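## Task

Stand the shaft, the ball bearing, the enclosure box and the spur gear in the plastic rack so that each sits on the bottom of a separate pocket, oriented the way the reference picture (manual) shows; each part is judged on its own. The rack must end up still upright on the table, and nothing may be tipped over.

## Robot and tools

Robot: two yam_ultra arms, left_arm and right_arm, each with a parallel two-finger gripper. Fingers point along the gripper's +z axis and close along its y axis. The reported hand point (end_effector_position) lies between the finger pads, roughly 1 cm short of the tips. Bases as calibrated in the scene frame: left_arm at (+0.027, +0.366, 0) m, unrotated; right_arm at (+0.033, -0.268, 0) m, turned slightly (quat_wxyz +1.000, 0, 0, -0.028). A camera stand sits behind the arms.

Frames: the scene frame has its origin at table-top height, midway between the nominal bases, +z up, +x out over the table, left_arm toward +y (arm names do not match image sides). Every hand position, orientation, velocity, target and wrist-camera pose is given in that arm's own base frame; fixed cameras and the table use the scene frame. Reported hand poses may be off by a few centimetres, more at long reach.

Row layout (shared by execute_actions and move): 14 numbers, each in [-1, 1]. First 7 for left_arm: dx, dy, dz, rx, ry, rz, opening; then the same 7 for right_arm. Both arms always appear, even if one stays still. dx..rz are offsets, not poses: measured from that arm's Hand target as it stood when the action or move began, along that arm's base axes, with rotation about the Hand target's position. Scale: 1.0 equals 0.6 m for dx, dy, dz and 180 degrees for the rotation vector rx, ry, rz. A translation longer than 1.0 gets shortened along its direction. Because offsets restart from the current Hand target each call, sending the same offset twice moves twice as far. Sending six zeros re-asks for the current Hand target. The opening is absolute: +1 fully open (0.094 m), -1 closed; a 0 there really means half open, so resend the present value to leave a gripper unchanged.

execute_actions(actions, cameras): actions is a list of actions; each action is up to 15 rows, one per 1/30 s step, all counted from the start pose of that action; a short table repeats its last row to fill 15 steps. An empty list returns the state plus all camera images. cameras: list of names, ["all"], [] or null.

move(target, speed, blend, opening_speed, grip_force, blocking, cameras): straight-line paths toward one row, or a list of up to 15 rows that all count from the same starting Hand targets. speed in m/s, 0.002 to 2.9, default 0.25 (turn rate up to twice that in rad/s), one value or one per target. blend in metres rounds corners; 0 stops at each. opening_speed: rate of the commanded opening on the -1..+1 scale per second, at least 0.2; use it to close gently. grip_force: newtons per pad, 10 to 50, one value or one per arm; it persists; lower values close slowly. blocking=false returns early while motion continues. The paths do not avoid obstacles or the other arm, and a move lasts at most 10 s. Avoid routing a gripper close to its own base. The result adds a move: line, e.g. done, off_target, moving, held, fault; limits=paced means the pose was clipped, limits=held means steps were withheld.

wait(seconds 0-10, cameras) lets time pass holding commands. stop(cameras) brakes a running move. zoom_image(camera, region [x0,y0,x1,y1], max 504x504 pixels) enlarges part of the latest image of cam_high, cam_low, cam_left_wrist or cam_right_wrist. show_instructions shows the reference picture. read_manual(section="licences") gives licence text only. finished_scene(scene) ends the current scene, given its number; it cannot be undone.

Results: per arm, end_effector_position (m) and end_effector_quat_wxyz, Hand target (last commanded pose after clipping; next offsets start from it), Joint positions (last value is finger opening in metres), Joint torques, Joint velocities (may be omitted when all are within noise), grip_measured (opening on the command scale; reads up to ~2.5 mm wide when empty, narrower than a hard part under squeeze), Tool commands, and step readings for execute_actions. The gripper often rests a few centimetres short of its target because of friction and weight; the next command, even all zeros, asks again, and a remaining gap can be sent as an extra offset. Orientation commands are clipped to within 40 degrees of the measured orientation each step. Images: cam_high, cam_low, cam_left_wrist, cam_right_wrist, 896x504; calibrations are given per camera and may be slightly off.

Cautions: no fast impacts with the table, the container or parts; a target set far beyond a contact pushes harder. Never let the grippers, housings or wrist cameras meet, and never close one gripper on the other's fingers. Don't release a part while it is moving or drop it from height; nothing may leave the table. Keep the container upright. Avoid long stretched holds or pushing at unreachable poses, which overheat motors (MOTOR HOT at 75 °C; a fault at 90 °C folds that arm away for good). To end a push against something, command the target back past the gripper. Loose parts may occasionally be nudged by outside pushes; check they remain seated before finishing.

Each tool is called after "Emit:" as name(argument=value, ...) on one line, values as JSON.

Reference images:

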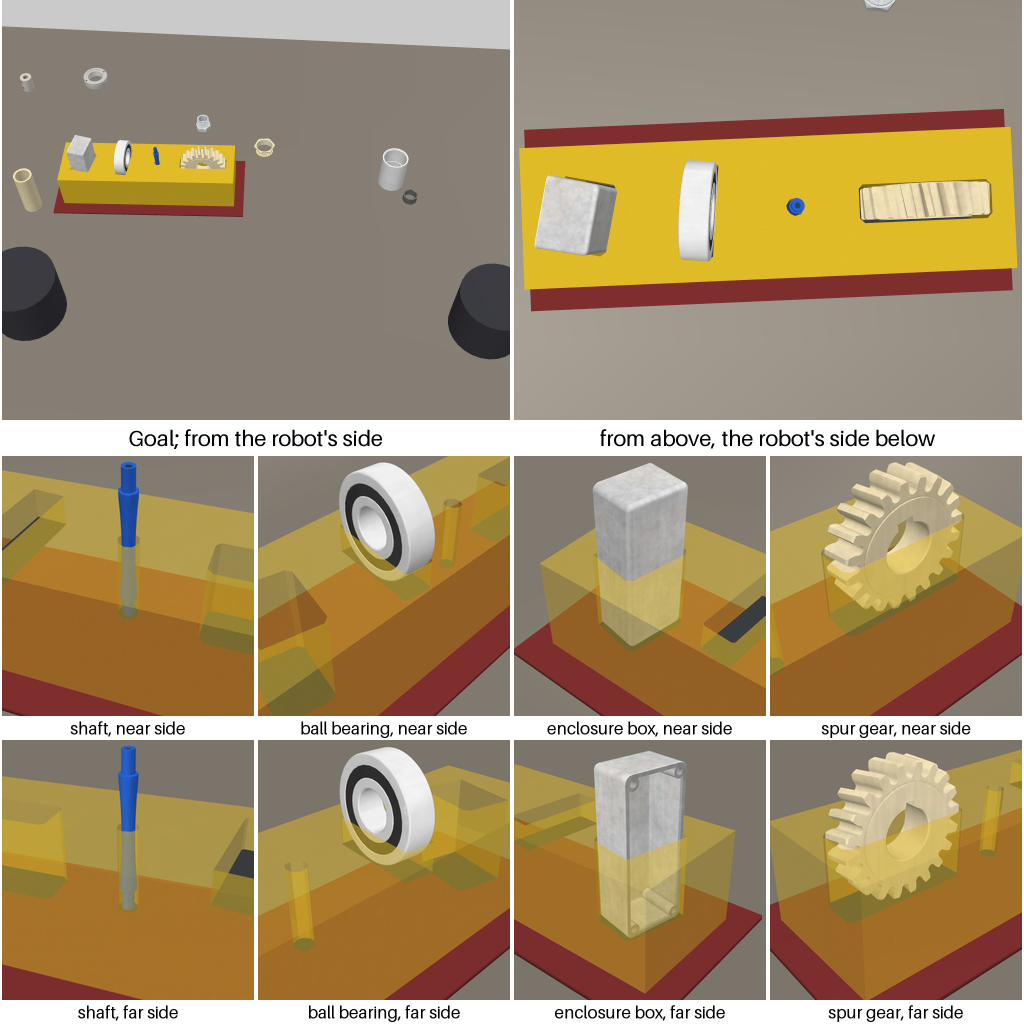

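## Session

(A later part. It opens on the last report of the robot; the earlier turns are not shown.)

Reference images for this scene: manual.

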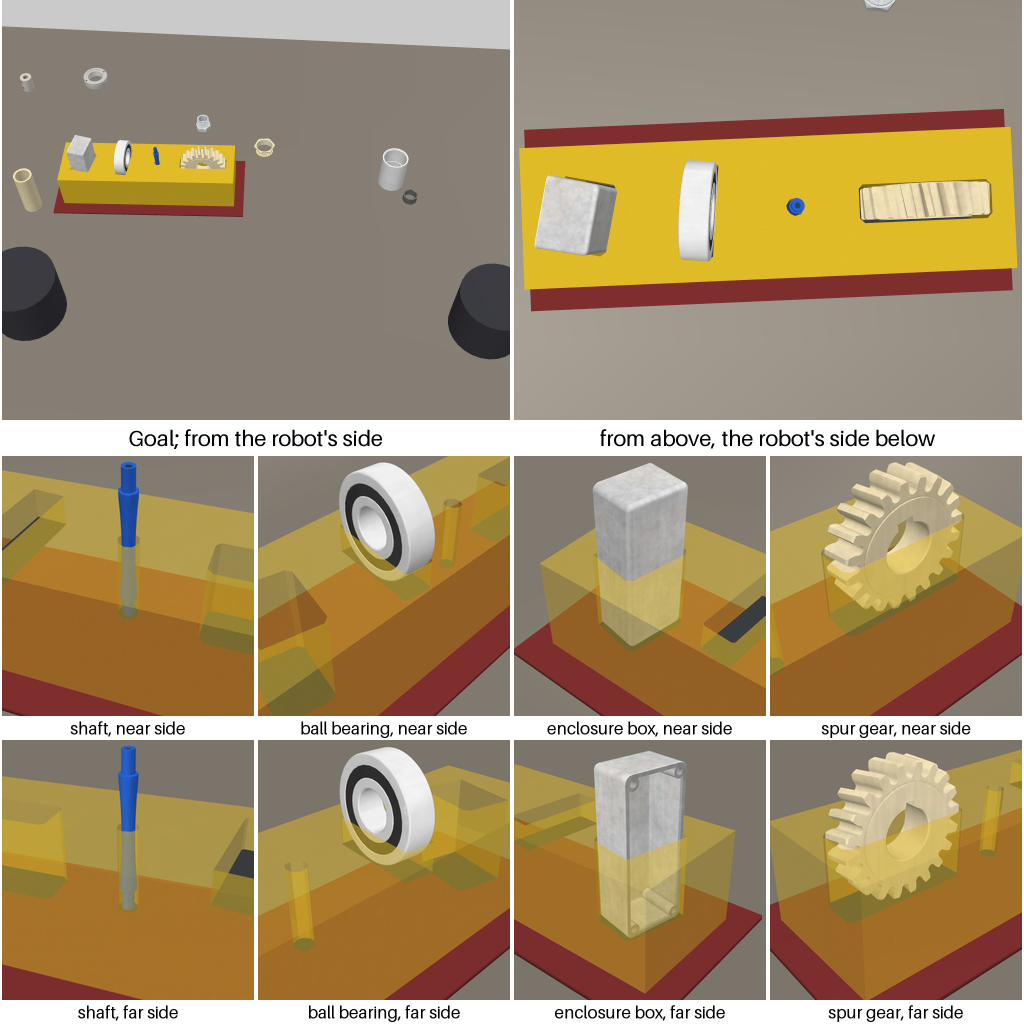

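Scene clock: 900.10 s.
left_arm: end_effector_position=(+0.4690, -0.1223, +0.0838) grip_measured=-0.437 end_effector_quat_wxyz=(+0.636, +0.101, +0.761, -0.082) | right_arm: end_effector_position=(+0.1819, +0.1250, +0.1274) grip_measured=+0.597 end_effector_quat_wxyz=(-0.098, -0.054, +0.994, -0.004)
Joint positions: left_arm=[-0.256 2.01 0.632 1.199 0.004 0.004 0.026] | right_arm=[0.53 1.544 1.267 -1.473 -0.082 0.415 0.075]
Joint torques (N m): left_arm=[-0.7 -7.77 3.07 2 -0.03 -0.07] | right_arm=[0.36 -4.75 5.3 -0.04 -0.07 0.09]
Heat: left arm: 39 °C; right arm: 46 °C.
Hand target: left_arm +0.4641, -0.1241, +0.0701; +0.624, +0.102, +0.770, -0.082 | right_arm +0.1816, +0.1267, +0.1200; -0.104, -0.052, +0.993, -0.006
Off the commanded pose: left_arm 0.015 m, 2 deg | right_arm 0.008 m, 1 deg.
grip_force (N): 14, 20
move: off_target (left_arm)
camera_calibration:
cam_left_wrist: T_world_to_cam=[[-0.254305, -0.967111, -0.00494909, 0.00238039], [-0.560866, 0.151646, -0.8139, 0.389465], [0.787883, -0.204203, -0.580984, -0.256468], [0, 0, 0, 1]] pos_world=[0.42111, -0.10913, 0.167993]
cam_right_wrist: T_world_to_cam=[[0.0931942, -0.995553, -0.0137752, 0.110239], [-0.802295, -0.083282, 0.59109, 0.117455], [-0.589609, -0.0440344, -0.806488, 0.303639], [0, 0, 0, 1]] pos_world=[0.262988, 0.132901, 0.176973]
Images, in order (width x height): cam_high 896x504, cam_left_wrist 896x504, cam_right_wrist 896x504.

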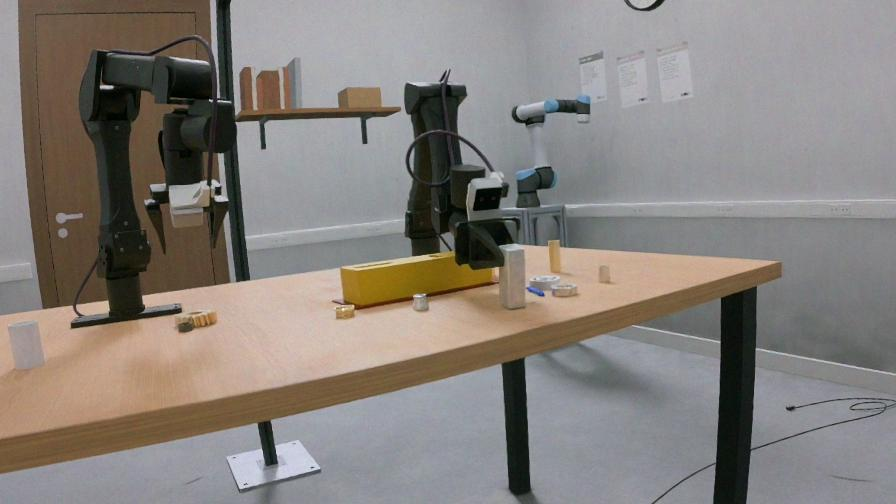

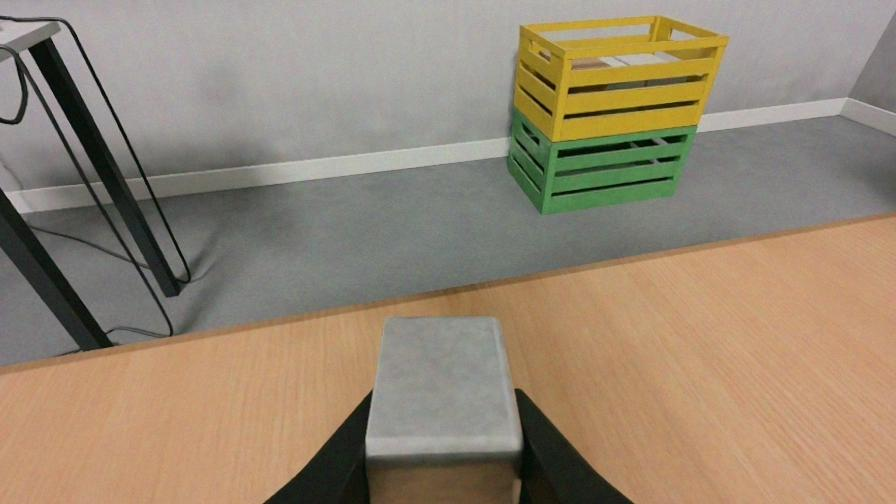

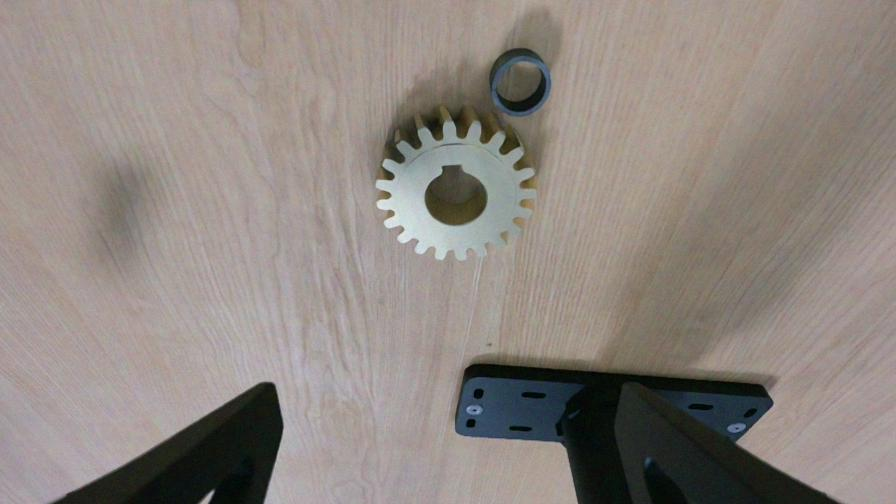

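Emit:
move(target=[[0,0,0.0365,0,0,0,-0.7, -0.003,-0.0045,-0.1825,0,0,0,0.6],[-0.0725,0.0195,0.0365,0,0,0,-0.7, -0.003,-0.0045,-0.1825,0,0,0,0.2],[-0.0725,0.0195,0.003,0,0,0,-0.7, -0.003,-0.0045,0.03,0,0,0,0.2]], speed=[0.14, 0.12, 0.12], opening_speed=0.7, grip_force=[14, 50], cameras=["cam_high","cam_left_wrist","cam_right_wrist"])

Scene clock: 970.23 s.
left_arm: end_effector_position=(+0.4251, -0.1108, +0.0825) grip_measured=-0.437 end_effector_quat_wxyz=(+0.634, +0.101, +0.763, -0.082) | right_arm: end_effector_position=(+0.1810, +0.1242, +0.1241) grip_measured=+0.377 end_effector_quat_wxyz=(-0.111, -0.053, +0.992, -0.012)
Joint positions: left_arm=[-0.256 1.919 0.442 1.292 0.004 0.004 0.026] | right_arm=[0.53 1.568 1.272 -1.484 -0.081 0.415 0.065]
Joint torques (N m): left_arm=[-0.72 -6.41 2.7 2.01 -0.03 -0.07] | right_arm=[-0.02 -8.72 10 -0.66 -0.07 0]
Heat: left arm: 37 °C; right arm: 41 °C.
Hand target: left_arm +0.4206, -0.1124, +0.0717; +0.624, +0.102, +0.770, -0.082 | right_arm +0.1797, +0.1241, +0.1380; -0.104, -0.053, +0.993, -0.006
Off the commanded pose: left_arm 0.012 m, 1 deg | right_arm 0.014 m, 1 deg.
grip_force (N): 14, 50
move: off_target (left_arm, right_arm)
camera_calibration:
cam_left_wrist: T_world_to_cam=[[-0.253962, -0.967201, -0.00497845, 0.00220531], [-0.565076, 0.152548, -0.810813, 0.363599], [0.784979, -0.203103, -0.585284, -0.218595], [0, 0, 0, 1]] pos_world=[0.377613, -0.0977304, 0.166882]
cam_right_wrist: T_world_to_cam=[[0.0929059, -0.995675, -0.000133388, 0.107807], [-0.787242, -0.0735392, 0.612243, 0.112037], [-0.609605, -0.056776, -0.79067, 0.303509], [0, 0, 0, 1]] pos_world=[0.263205, 0.132812, 0.171396]
Images, in order (width x height): cam_high 896x504, cam_left_wrist 896x504, cam_right_wrist 896x504.

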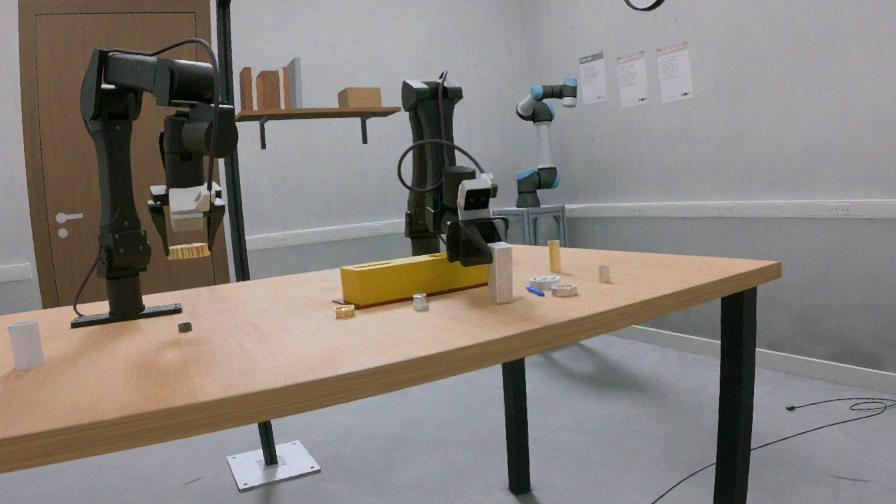

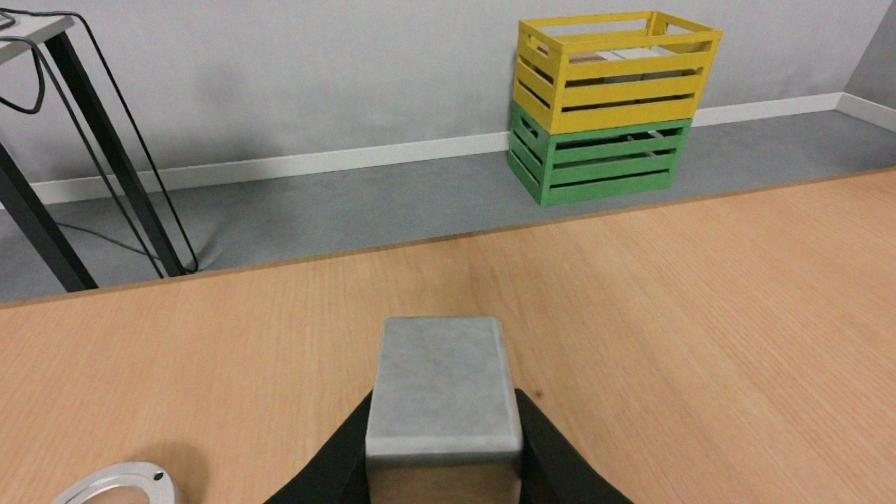

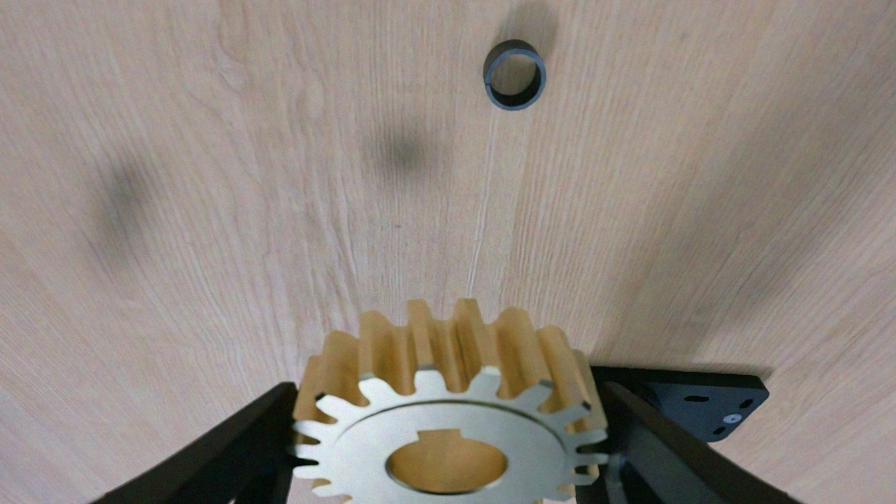

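Emit:
move(target=[[0,0,0.01,0,0,0,-0.7, 0,0,0,0,0,0,0.2],[0,0,0.01,0,0,0,0.0, 0,0,0,0,0,0,0.2],[-0.0322,0.0087,0.1667,0,0,0,0.0, 0.1172,0,0.02,0,0,0,0.2],[-0.0882,0.0277,0.1888,0.4107,0.2372,-0.4136,0.0, 0.4255,-0.0118,-0.03,0.0913,-0.4888,0.0391,0.2],[0.0007,0.0015,0.0772,0.4107,0.2372,-0.4136,0.7, 0.4255,-0.0118,-0.13,0.0913,-0.4888,0.0391,0.2]], speed=[0.1, 0.1, 0.2, 0.4, 0.15], blend=[0, 0, 0.02, 0.02, 0], opening_speed=0.8, grip_force=[30, 50], cameras=["cam_high","cam_left_wrist","cam_right_wrist"])

Scene clock: 1043.30 s.
left_arm: end_effector_position=(+0.4167, -0.1070, +0.1209) grip_measured=+0.698 end_effector_quat_wxyz=(-0.002, +0.789, +0.615, -0.002) | right_arm: end_effector_position=(+0.4340, +0.1182, +0.0539) grip_measured=+0.376 end_effector_quat_wxyz=(+0.605, -0.102, +0.786, +0.079)
Joint positions: left_arm=[-0.254 2.239 2.181 -1.518 0 1.564 0.08] | right_arm=[0.267 2.003 0.502 1.243 0.007 0.003 0.065]
Joint torques (N m): left_arm=[-0.68 -12.14 7.04 0.04 0.02 0.03] | right_arm=[-0.72 -7.35 3.64 2.23 -0.08 -0.01]
Heat: left arm: 36 °C; right arm: 42 °C.
Hand target: left_arm +0.4210, -0.1115, +0.1181; +0.000, +0.793, +0.609, +0.000 | right_arm +0.4351, +0.1169, +0.0599; +0.620, -0.102, +0.774, +0.082
Off the commanded pose: left_arm 0.007 m, 1 deg | right_arm 0.006 m, 2 deg.
grip_force (N): 30, 50
move: done
camera_calibration:
cam_left_wrist: T_world_to_cam=[[-0.969362, 0.245633, 0.00143184, 0.430912], [0.222786, 0.876713, 0.42631, -0.0108942], [0.103461, 0.413567, -0.904576, 0.199797], [0, 0, 0, 1]] pos_world=[0.399465, -0.178925, 0.184759]
cam_right_wrist: T_world_to_cam=[[0.266627, -0.963653, -0.0168286, 0.000130046], [-0.620043, -0.158136, -0.768466, 0.365628], [0.737873, 0.215328, -0.639669, -0.223197], [0, 0, 0, 1]] pos_world=[0.391362, 0.106005, 0.138203]
Images, in order (width x height): cam_high 896x504, cam_left_wrist 896x504, cam_right_wrist 896x504.

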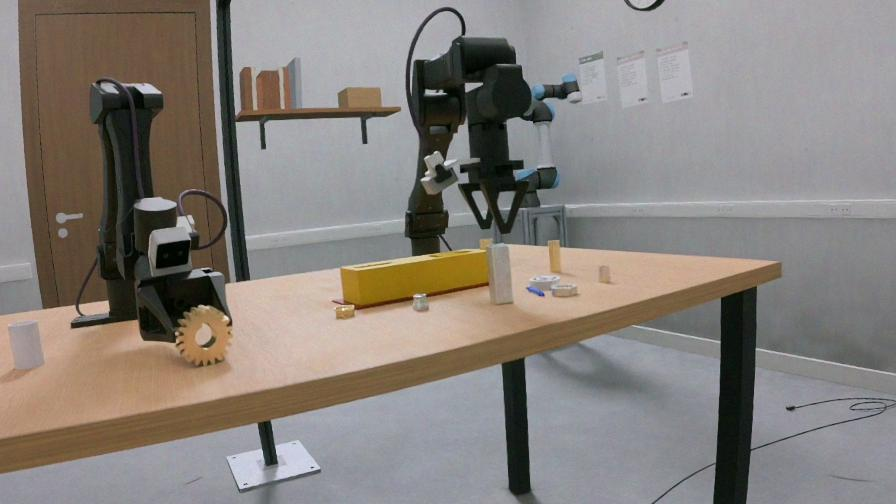

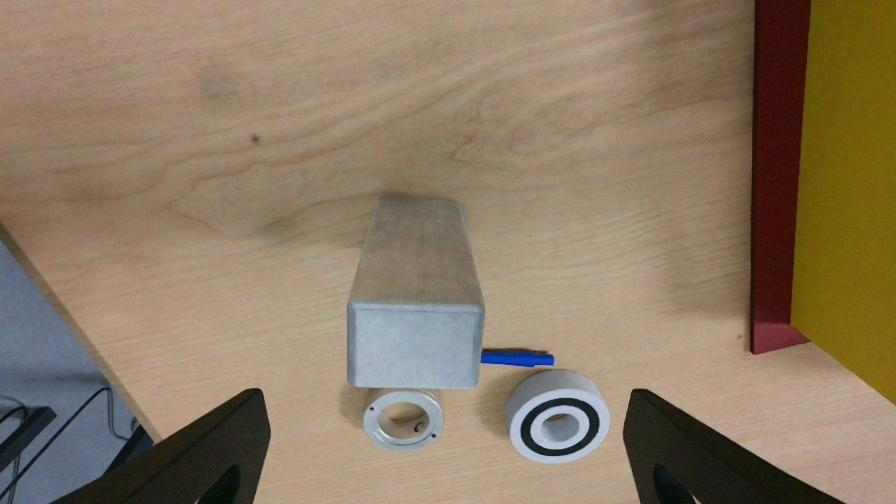

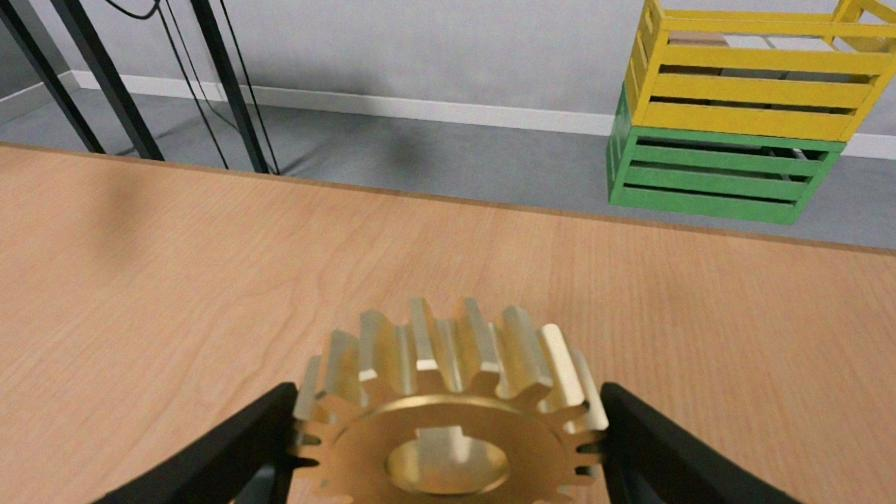

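Emit:
move(target=[[0.0092,-0.0122,0,0,0,0,0.7, 0,0,-0.0333,0,0,0,0.2],[0.0092,-0.0122,-0.0752,0,0,0,0.7, 0,0,-0.025,0,0,0,0.6],[0.0092,-0.0122,-0.0752,0,0,0,-0.3, -0.0937,-0.0251,-0.0008,0,0,0,0.6],[0.0092,-0.0122,0.0532,0,0,0,-0.3, -0.0918,-0.0248,0.1835,-0.4078,0.2351,0.4155,0.6],[-0.2017,0.1025,0.0615,0,0,0.0833,-0.3, 0,0,0.0802,-0.4078,0.2351,0.4155,0.6]], speed=[0.08, 0.12, 0.15, 0.35, 0.25], blend=[0, 0, 0, 0.02, 0], opening_speed=0.9, grip_force=[40, 30], cameras=["all"])

Scene clock: 1108.70 s.
left_arm: end_effector_position=(+0.3011, -0.0503, +0.1550) grip_measured=-0.228 end_effector_quat_wxyz=(-0.004, +0.710, +0.704, +0.000) | right_arm: end_effector_position=(+0.4327, +0.1133, +0.1123) grip_measured=+0.597 end_effector_quat_wxyz=(-0.002, +0.790, -0.614, +0.003)
Joint positions: left_arm=[-0.171 1.709 1.57 -1.439 -0.004 1.407 0.036] | right_arm=[0.255 2.312 2.269 -1.52 0.002 -1.565 0.075]
Joint torques (N m): left_arm=[0.27 -9.65 4.62 0.07 0.05 -0.07] | right_arm=[0.44 -11.64 9.72 0.04 -0.01 -0.05]
Heat: left arm: 40 °C; right arm: 41 °C.
Hand target: left_arm +0.2999, -0.0499, +0.1551; +0.000, +0.707, +0.707, +0.000 | right_arm +0.4351, +0.1169, +0.1080; +0.000, +0.793, -0.609, +0.000
Off the commanded pose: left_arm 0.001 m, 1 deg | right_arm 0.006 m, 1 deg.
grip_force (N): 40, 30
move: done
camera_calibration:
cam_left_wrist: T_world_to_cam=[[-0.999956, 0.00901708, 0.002533, 0.302172], [0.0092282, 0.902284, 0.431044, 0.0154457], [0.00160127, 0.431049, -0.902327, 0.250326], [0, 0, 0, 1]] pos_world=[0.301616, -0.124564, 0.218453]
cam_right_wrist: T_world_to_cam=[[0.972005, 0.234865, -0.00675917, -0.445423], [0.215522, -0.879758, 0.423764, -0.00476598], [0.0935807, -0.413357, -0.905748, 0.196203], [0, 0, 0, 1]] pos_world=[0.41562, 0.181523, 0.17672]

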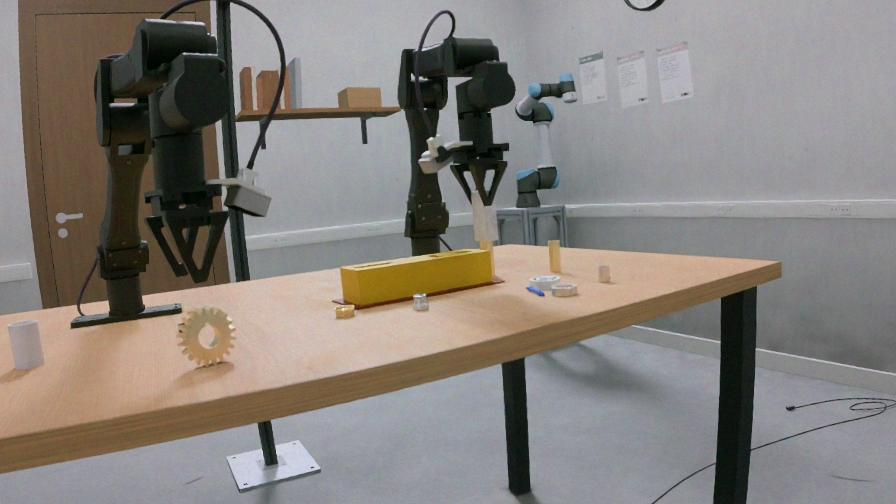

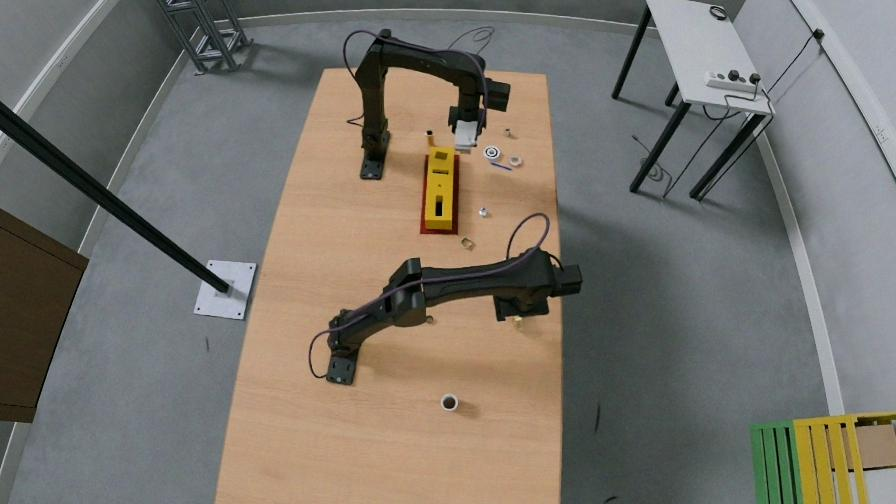

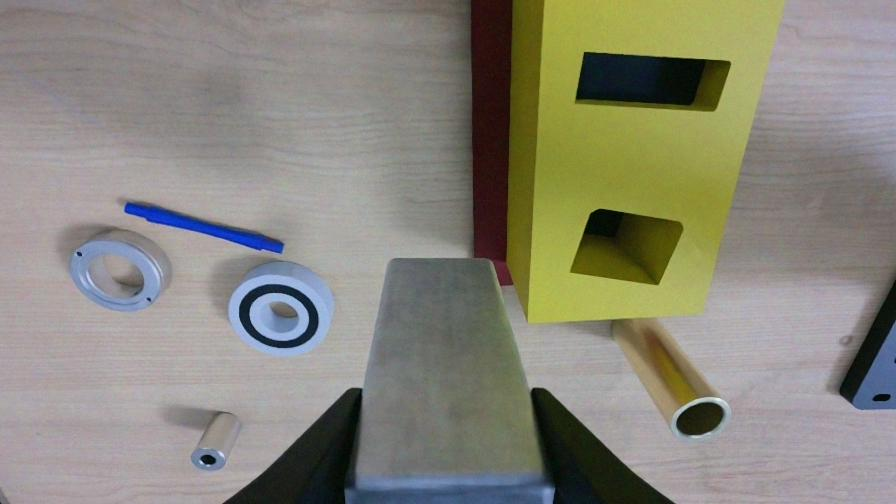

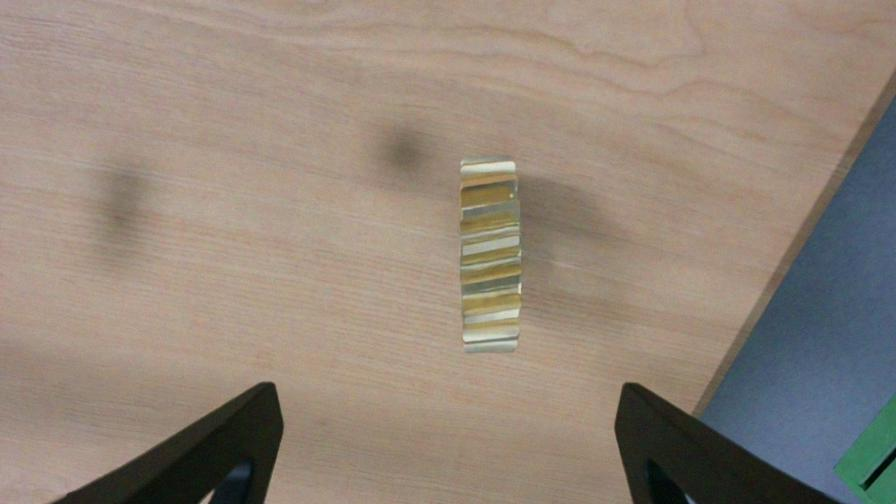

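Emit:
zoom_image(camera="cam_left_wrist", region=[500, 0, 800, 340])

Emit:
zoom_image(camera="cam_left_wrist", region=[550, 190, 710, 300])

Scaled by 1.482 from the camera's 896x504 image, which has a finer 1280x720 frame.

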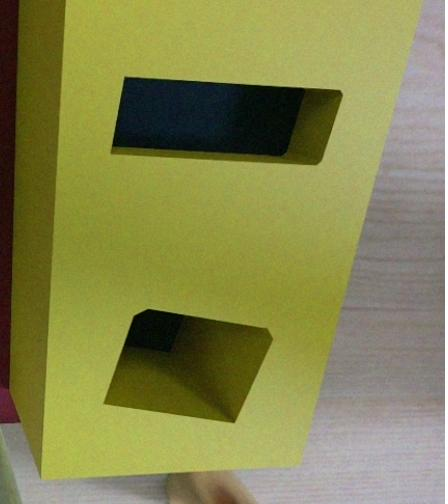

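Scaled by 3.150 from the camera's 896x504 image, which has a finer 1280x720 frame.

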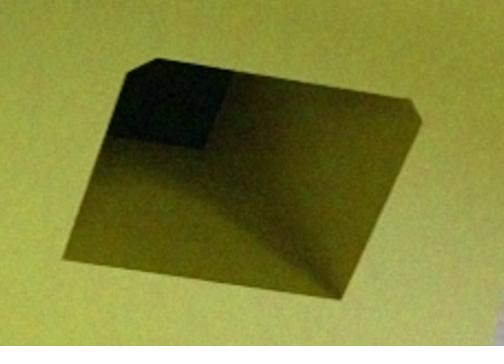

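Emit:
zoom_image(camera="cam_left_wrist", region=[320, 230, 580, 504])

Scaled by 1.839 from the camera's 896x504 image, which has a finer 1280x720 frame.

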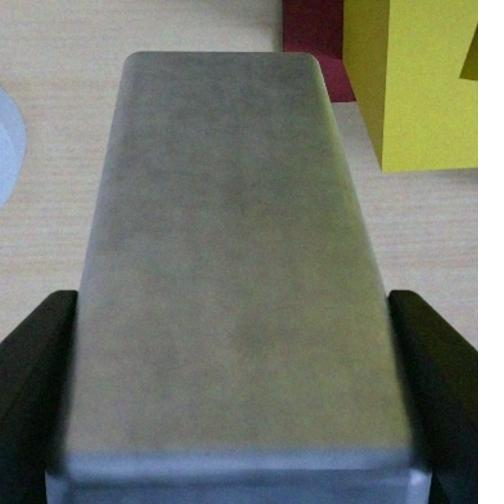

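Emit:
move(target=[[-0.1143,-0.0143,-0.0135,0,0,-0.0556,-0.3, 0.0188,0.0100,0,0,0,0,0.6],[-0.1143,-0.0143,-0.0135,0,0,-0.0556,-0.3, 0.0188,0.0100,-0.0983,0,0,0,0.6],[-0.1143,-0.0143,-0.0135,0,0,-0.0556,-0.3, 0.0188,0.0100,-0.0983,0,0,0,-0.85],[-0.1143,-0.0143,-0.0135,0,0,-0.0556,-0.3, 0.0188,0.0100,0.03,0,0,0,-0.85]], speed=[0.15, 0.12, 0.1, 0.15], opening_speed=1.0, grip_force=[40, 40], cameras=["cam_high","cam_left_wrist","cam_right_wrist"])

Scene clock: 1287.63 s.
left_arm: end_effector_position=(+0.2337, -0.0567, +0.1467) grip_measured=-0.228 end_effector_quat_wxyz=(-0.006, +0.761, +0.648, -0.002) | right_arm: end_effector_position=(+0.4490, +0.1183, +0.1124) grip_measured=-0.635 end_effector_quat_wxyz=(-0.015, +0.790, -0.613, +0.014)
Joint positions: left_arm=[-0.245 1.463 1.287 -1.405 -0.004 1.486 0.036] | right_arm=[0.257 2.371 2.373 -1.532 0.005 -1.565 0.017]
Joint torques (N m): left_arm=[-0.57 -7.45 4.56 0.07 0.05 0.04] | right_arm=[0.92 -16.08 9.47 -0.03 -0.04 -0.01]
Heat: left arm: 35 °C; right arm: 44 °C.
Hand target: left_arm +0.2314, -0.0584, +0.1470; +0.000, +0.766, +0.643, +0.000 | right_arm +0.4463, +0.1229, +0.1261; +0.000, +0.793, -0.609, +0.000
Off the commanded pose: left_arm 0.003 m, 1 deg | right_arm 0.015 m, 2 deg.
joint sent to its limit (right arm) — joint 4 (wrist pitch), lower limit. The joint targets are off in orientation, not in position.
grip_force (N): 40, 40
move: off_target (right_arm); target 3's new opening was sent with right_arm's hand 0.012 m and 1 deg from that target
camera_calibration:
cam_left_wrist: T_world_to_cam=[[-0.986947, 0.160903, 0.00675968, 0.23967], [0.148077, 0.890175, 0.430885, -0.00764574], [0.0633133, 0.426262, -0.902382, 0.231032], [0, 0, 0, 1]] pos_world=[0.223046, -0.130238, 0.210154]
cam_right_wrist: T_world_to_cam=[[0.971078, 0.237379, 0.0256639, -0.465989], [0.20426, -0.881597, 0.425516, 0.00119694], [0.123634, -0.407968, -0.904587, 0.182491], [0, 0, 0, 1]] pos_world=[0.429705, 0.186121, 0.176528]
Images, in order (width x height): cam_high 896x504, cam_left_wrist 896x504, cam_right_wrist 896x504.

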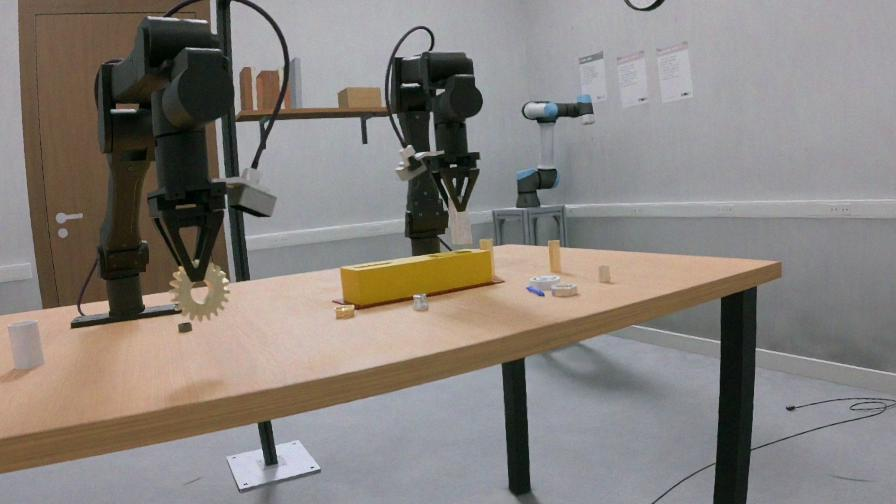

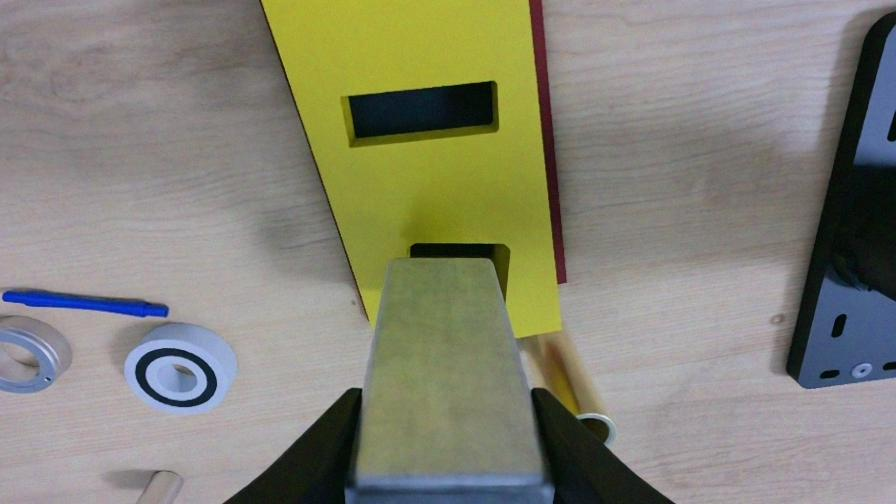

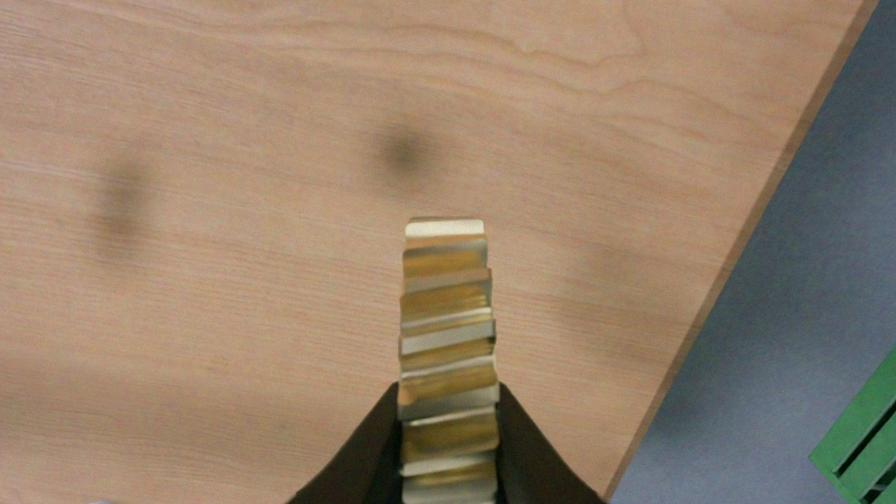

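Emit:
zoom_image(camera="cam_left_wrist", region=[370, 220, 540, 330])

Scaled by 2.965 from the camera's 896x504 image, which has a finer 1280x720 frame.

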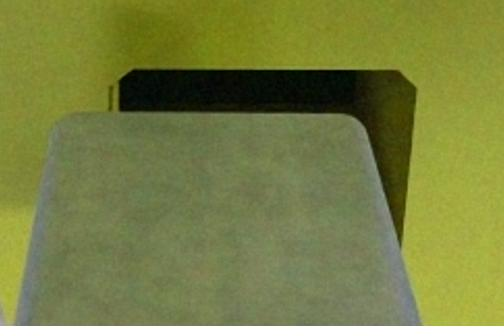

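Emit:
move(target=[[-0.009,0.0137,-0.0133,0,0,0,-0.3, -0.0772,0.0452,0.0398,0,0,0,-0.85],[-0.009,0.0137,-0.0133,0,0,0,-0.3, -0.1938,0.2618,0.0398,0,0,-0.0622,-0.85]], speed=[0.15, 0.2], blend=[0.02, 0], cameras=["cam_left_wrist","cam_right_wrist"])

Emit:
zoom_image(camera="cam_left_wrist", region=[370, 220, 540, 330])

Scene clock: 1330.07 s.
left_arm: end_effector_position=(+0.2274, -0.0518, +0.1378) grip_measured=-0.228 end_effector_quat_wxyz=(-0.007, +0.766, +0.643, -0.003) | right_arm: end_effector_position=(+0.3285, +0.2813, +0.1356) grip_measured=-0.635 end_effector_quat_wxyz=(-0.013, +0.734, -0.679, +0.003)
Joint positions: left_arm=[-0.231 1.438 1.23 -1.378 -0.004 1.514 0.036] | right_arm=[0.707 2.225 2.217 -1.536 0.003 -0.941 0.017]
Joint torques (N m): left_arm=[0.68 -7.56 4.62 0.06 0.05 0.04] | right_arm=[-0.51 -14.84 10 -0.03 0.02 0.02]
Heat: left arm: 35 °C; right arm: 46 °C.
Hand target: left_arm +0.2261, -0.0503, +0.1390; +0.000, +0.766, +0.643, +0.000 | right_arm +0.3300, +0.2800, +0.1500; +0.000, +0.730, -0.683, +0.000
Off the commanded pose: left_arm 0.002 m, 1 deg | right_arm 0.015 m, 2 deg.
joint sent to its limit (right arm) — joint 4 (wrist pitch), lower limit. The joint targets are off in orientation, not in position.
grip_force (N): 40, 40
move: off_target (right_arm)
camera_calibration:
cam_left_wrist: T_world_to_cam=[[-0.984463, 0.175238, 0.011102, 0.232377], [0.162862, 0.887647, 0.430766, -0.0107131], [0.0656321, 0.425882, -0.902395, 0.220767], [0, 0, 0, 1]] pos_world=[0.216022, -0.125233, 0.201254]
cam_right_wrist: T_world_to_cam=[[0.997852, 0.0649996, 0.00819475, -0.346201], [0.0559287, -0.910306, 0.41014, 0.218452], [0.0341187, -0.4088, -0.911986, 0.315541], [0, 0, 0, 1]] pos_world=[0.322474, 0.350355, 0.20101]
Images, in order (width x height): cam_left_wrist 896x504, cam_right_wrist 896x504.

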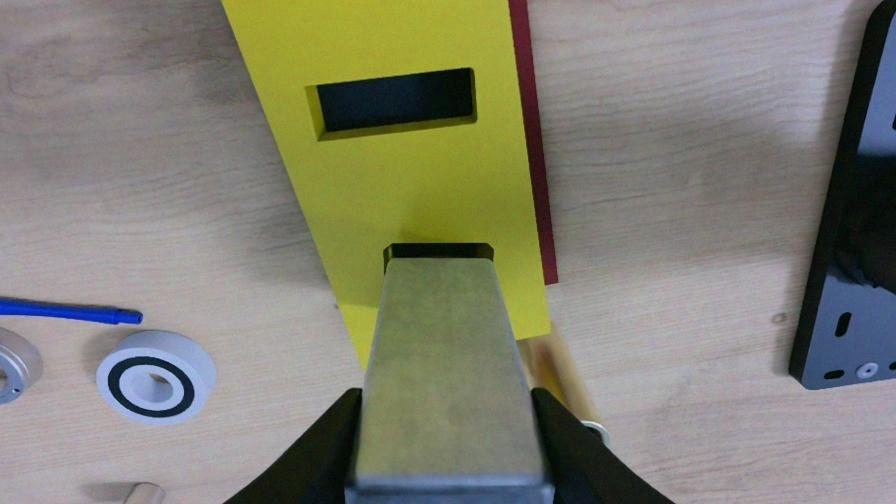

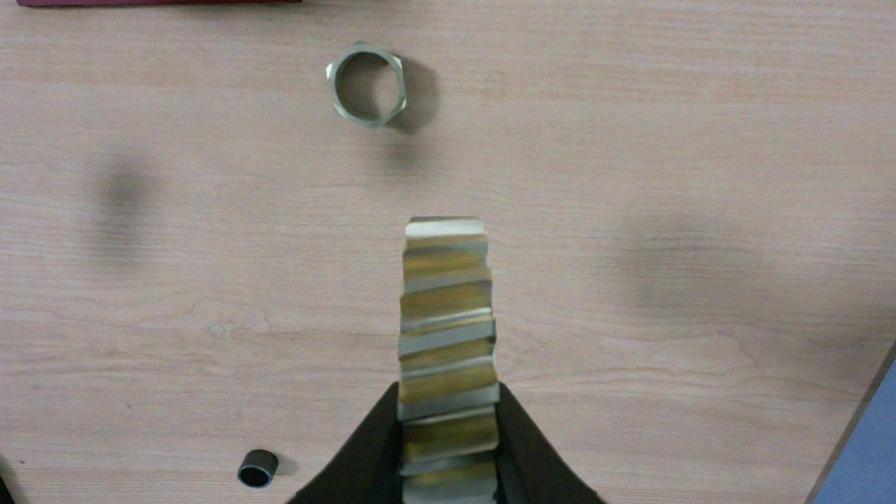

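Scaled by 2.965 from the camera's 896x504 image, which has a finer 1280x720 frame.

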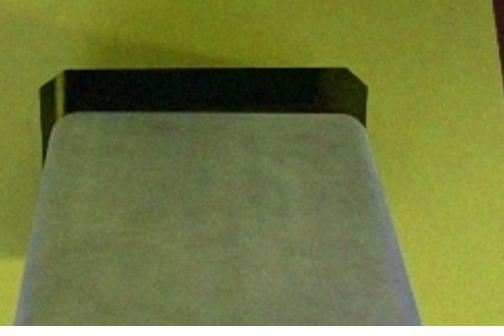

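Emit:
move(target=[0.0008,-0.0017,-0.035,0,0,0,-0.3, 0,0,0,0,0,0,-0.85], speed=0.05, cameras=["cam_left_wrist"])

Emit:
zoom_image(camera="cam_left_wrist", region=[340, 210, 560, 350])

Scene clock: 1348.57 s.
left_arm: end_effector_position=(+0.2278, -0.0519, +0.1180) grip_measured=-0.228 end_effector_quat_wxyz=(-0.005, +0.766, +0.643, -0.001) | right_arm: end_effector_position=(+0.3285, +0.2813, +0.1356) grip_measured=-0.635 end_effector_quat_wxyz=(-0.013, +0.734, -0.679, +0.003)
Joint positions: left_arm=[-0.231 1.435 1.149 -1.294 -0.004 1.514 0.036] | right_arm=[0.707 2.225 2.217 -1.536 0.003 -0.94 0.017]
Joint torques (N m): left_arm=[0.36 -6.98 4.64 0.06 0.05 0] | right_arm=[-0.62 -14.75 10.03 -0.04 -0.02 0.07]
Heat: left arm: 34 °C; right arm: 49 °C.
Hand target: left_arm +0.2266, -0.0513, +0.1180; +0.000, +0.766, +0.643, +0.000 | right_arm +0.3300, +0.2800, +0.1500; +0.000, +0.730, -0.683, +0.000
Off the commanded pose: left_arm 0.001 m, 1 deg | right_arm 0.014 m, 2 deg.
joint sent to its limit (right arm) — joint 4 (wrist pitch), lower limit. The joint targets are off in orientation, not in position.
grip_force (N): 40, 40
move: off_target (right_arm)
camera_calibration:
cam_left_wrist: T_world_to_cam=[[-0.9845, 0.175277, 0.00607993, 0.233514], [0.160752, 0.887966, 0.430902, -0.00180144], [0.0701285, 0.4252, -0.902378, 0.201797], [0, 0, 0, 1]] pos_world=[0.216033, -0.125134, 0.181454]
Images, in order (width x height): cam_left_wrist 896x504.

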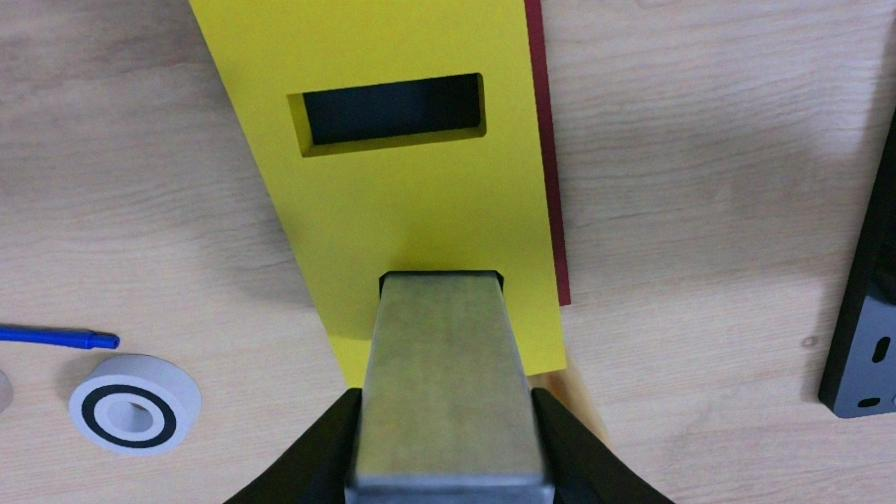

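Scaled by 2.291 from the camera's 896x504 image, which has a finer 1280x720 frame.

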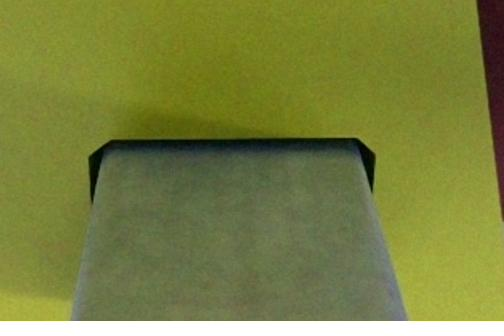

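Emit:
move(target=[0,0,-0.055,0,0,0,-0.3, 0,0,0,0,0,0,-0.85], speed=0.06, cameras=["cam_left_wrist"])

Scene clock: 1353.67 s.
left_arm: end_effector_position=(+0.2279, -0.0519, +0.0878) grip_measured=-0.228 end_effector_quat_wxyz=(+0.000, +0.766, +0.643, +0.003) | right_arm: end_effector_position=(+0.3285, +0.2813, +0.1356) grip_measured=-0.635 end_effector_quat_wxyz=(-0.013, +0.734, -0.679, +0.003)
Joint positions: left_arm=[-0.231 1.435 1.029 -1.161 -0.004 1.514 0.036] | right_arm=[0.707 2.225 2.217 -1.536 0.003 -0.94 0.017]
Joint torques (N m): left_arm=[0.35 -5.56 4.63 0.11 0.05 0.01] | right_arm=[-0.53 -14.9 9.98 -0.03 0 0.06]
Heat: left arm: 34 °C; right arm: 50 °C.
Hand target: left_arm +0.2264, -0.0513, +0.0849; +0.000, +0.766, +0.643, +0.000 | right_arm +0.3300, +0.2800, +0.1500; +0.000, +0.730, -0.683, +0.000
Off the commanded pose: left_arm 0.003 m, 0 deg | right_arm 0.014 m, 2 deg.
joint sent to its limit (right arm) — joint 4 (wrist pitch), lower limit. The joint targets are off in orientation, not in position.
grip_force (N): 40, 40
move: off_target (right_arm)
camera_calibration:
cam_left_wrist: T_world_to_cam=[[-0.984503, 0.175217, -0.00721632, 0.235023], [0.155116, 0.889277, 0.430263, 0.0126681], [0.0818069, 0.422476, -0.902675, 0.171832], [0, 0, 0, 1]] pos_world=[0.215359, -0.12504, 0.151353]
Images, in order (width x height): cam_left_wrist 896x504.

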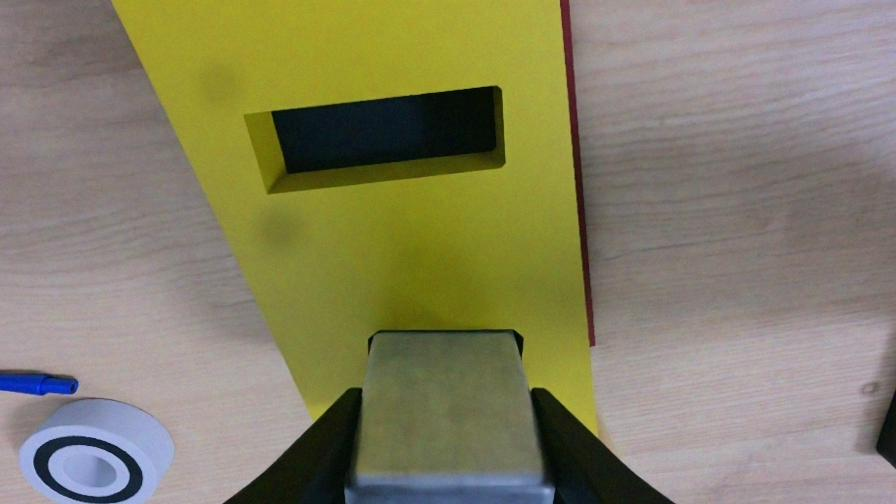

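Emit:
move(target=[0,0,-0.016,0,0,0,-0.3, 0,0,0,0,0,0,-0.85], speed=0.04, cameras=["cam_left_wrist"])

Scene clock: 1357.87 s.
left_arm: end_effector_position=(+0.2270, -0.0517, +0.0836) grip_measured=-0.228 end_effector_quat_wxyz=(+0.000, +0.766, +0.643, +0.002) | right_arm: end_effector_position=(+0.3285, +0.2813, +0.1356) grip_measured=-0.635 end_effector_quat_wxyz=(-0.013, +0.734, -0.679, +0.003)
Joint positions: left_arm=[-0.231 1.435 1.011 -1.145 -0.004 1.514 0.036] | right_arm=[0.707 2.225 2.217 -1.536 0.003 -0.94 0.017]
Joint torques (N m): left_arm=[0.36 -4.93 3.56 0.37 0.05 0] | right_arm=[-0.55 -14.89 9.88 -0.05 -0.04 0.02]
Heat: left arm: 34 °C; right arm: 50 °C.
Hand target: left_arm +0.2266, -0.0513, +0.0754; +0.000, +0.766, +0.643, +0.000 | right_arm +0.3300, +0.2800, +0.1500; +0.000, +0.730, -0.683, +0.000
Off the commanded pose: left_arm 0.008 m, 0 deg | right_arm 0.014 m, 2 deg.
joint sent to its limit (right arm) — joint 4 (wrist pitch), lower limit. The joint targets are off in orientation, not in position.
grip_force (N): 40, 40
move: off_target (right_arm)
camera_calibration:
cam_left_wrist: T_world_to_cam=[[-0.984515, 0.175184, -0.0064511, 0.233956], [0.155411, 0.889234, 0.430244, 0.0143711], [0.0811084, 0.422579, -0.902689, 0.168194], [0, 0, 0, 1]] pos_world=[0.214458, -0.12484, 0.147154]
Images, in order (width x height): cam_left_wrist 896x504.

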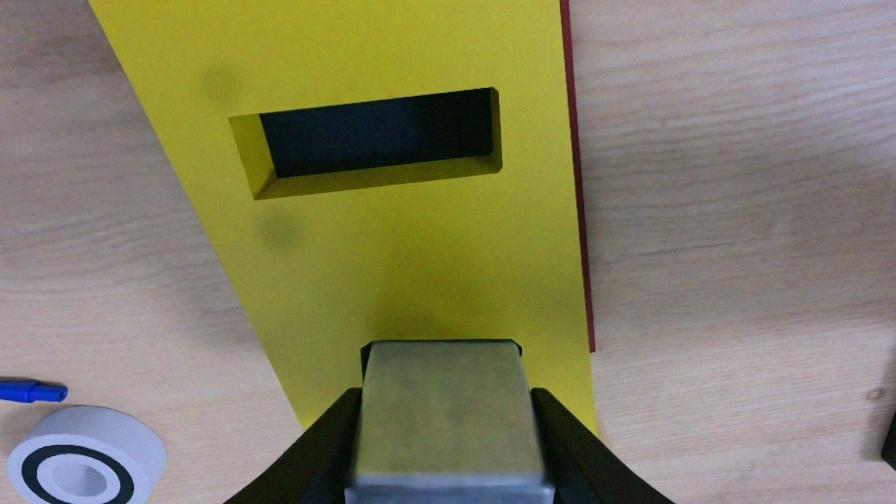

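Emit:
zoom_image(camera="cam_left_wrist", region=[330, 310, 560, 504])

Scaled by 2.191 from the camera's 896x504 image, which has a finer 1280x720 frame.

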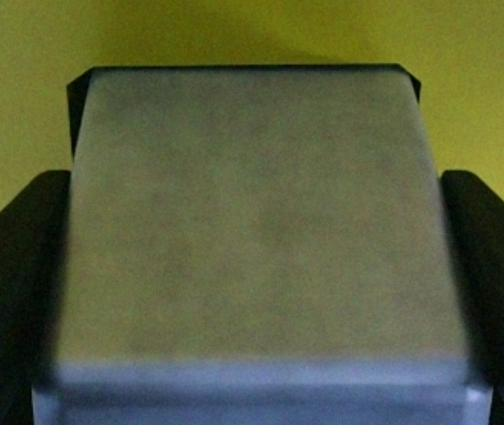

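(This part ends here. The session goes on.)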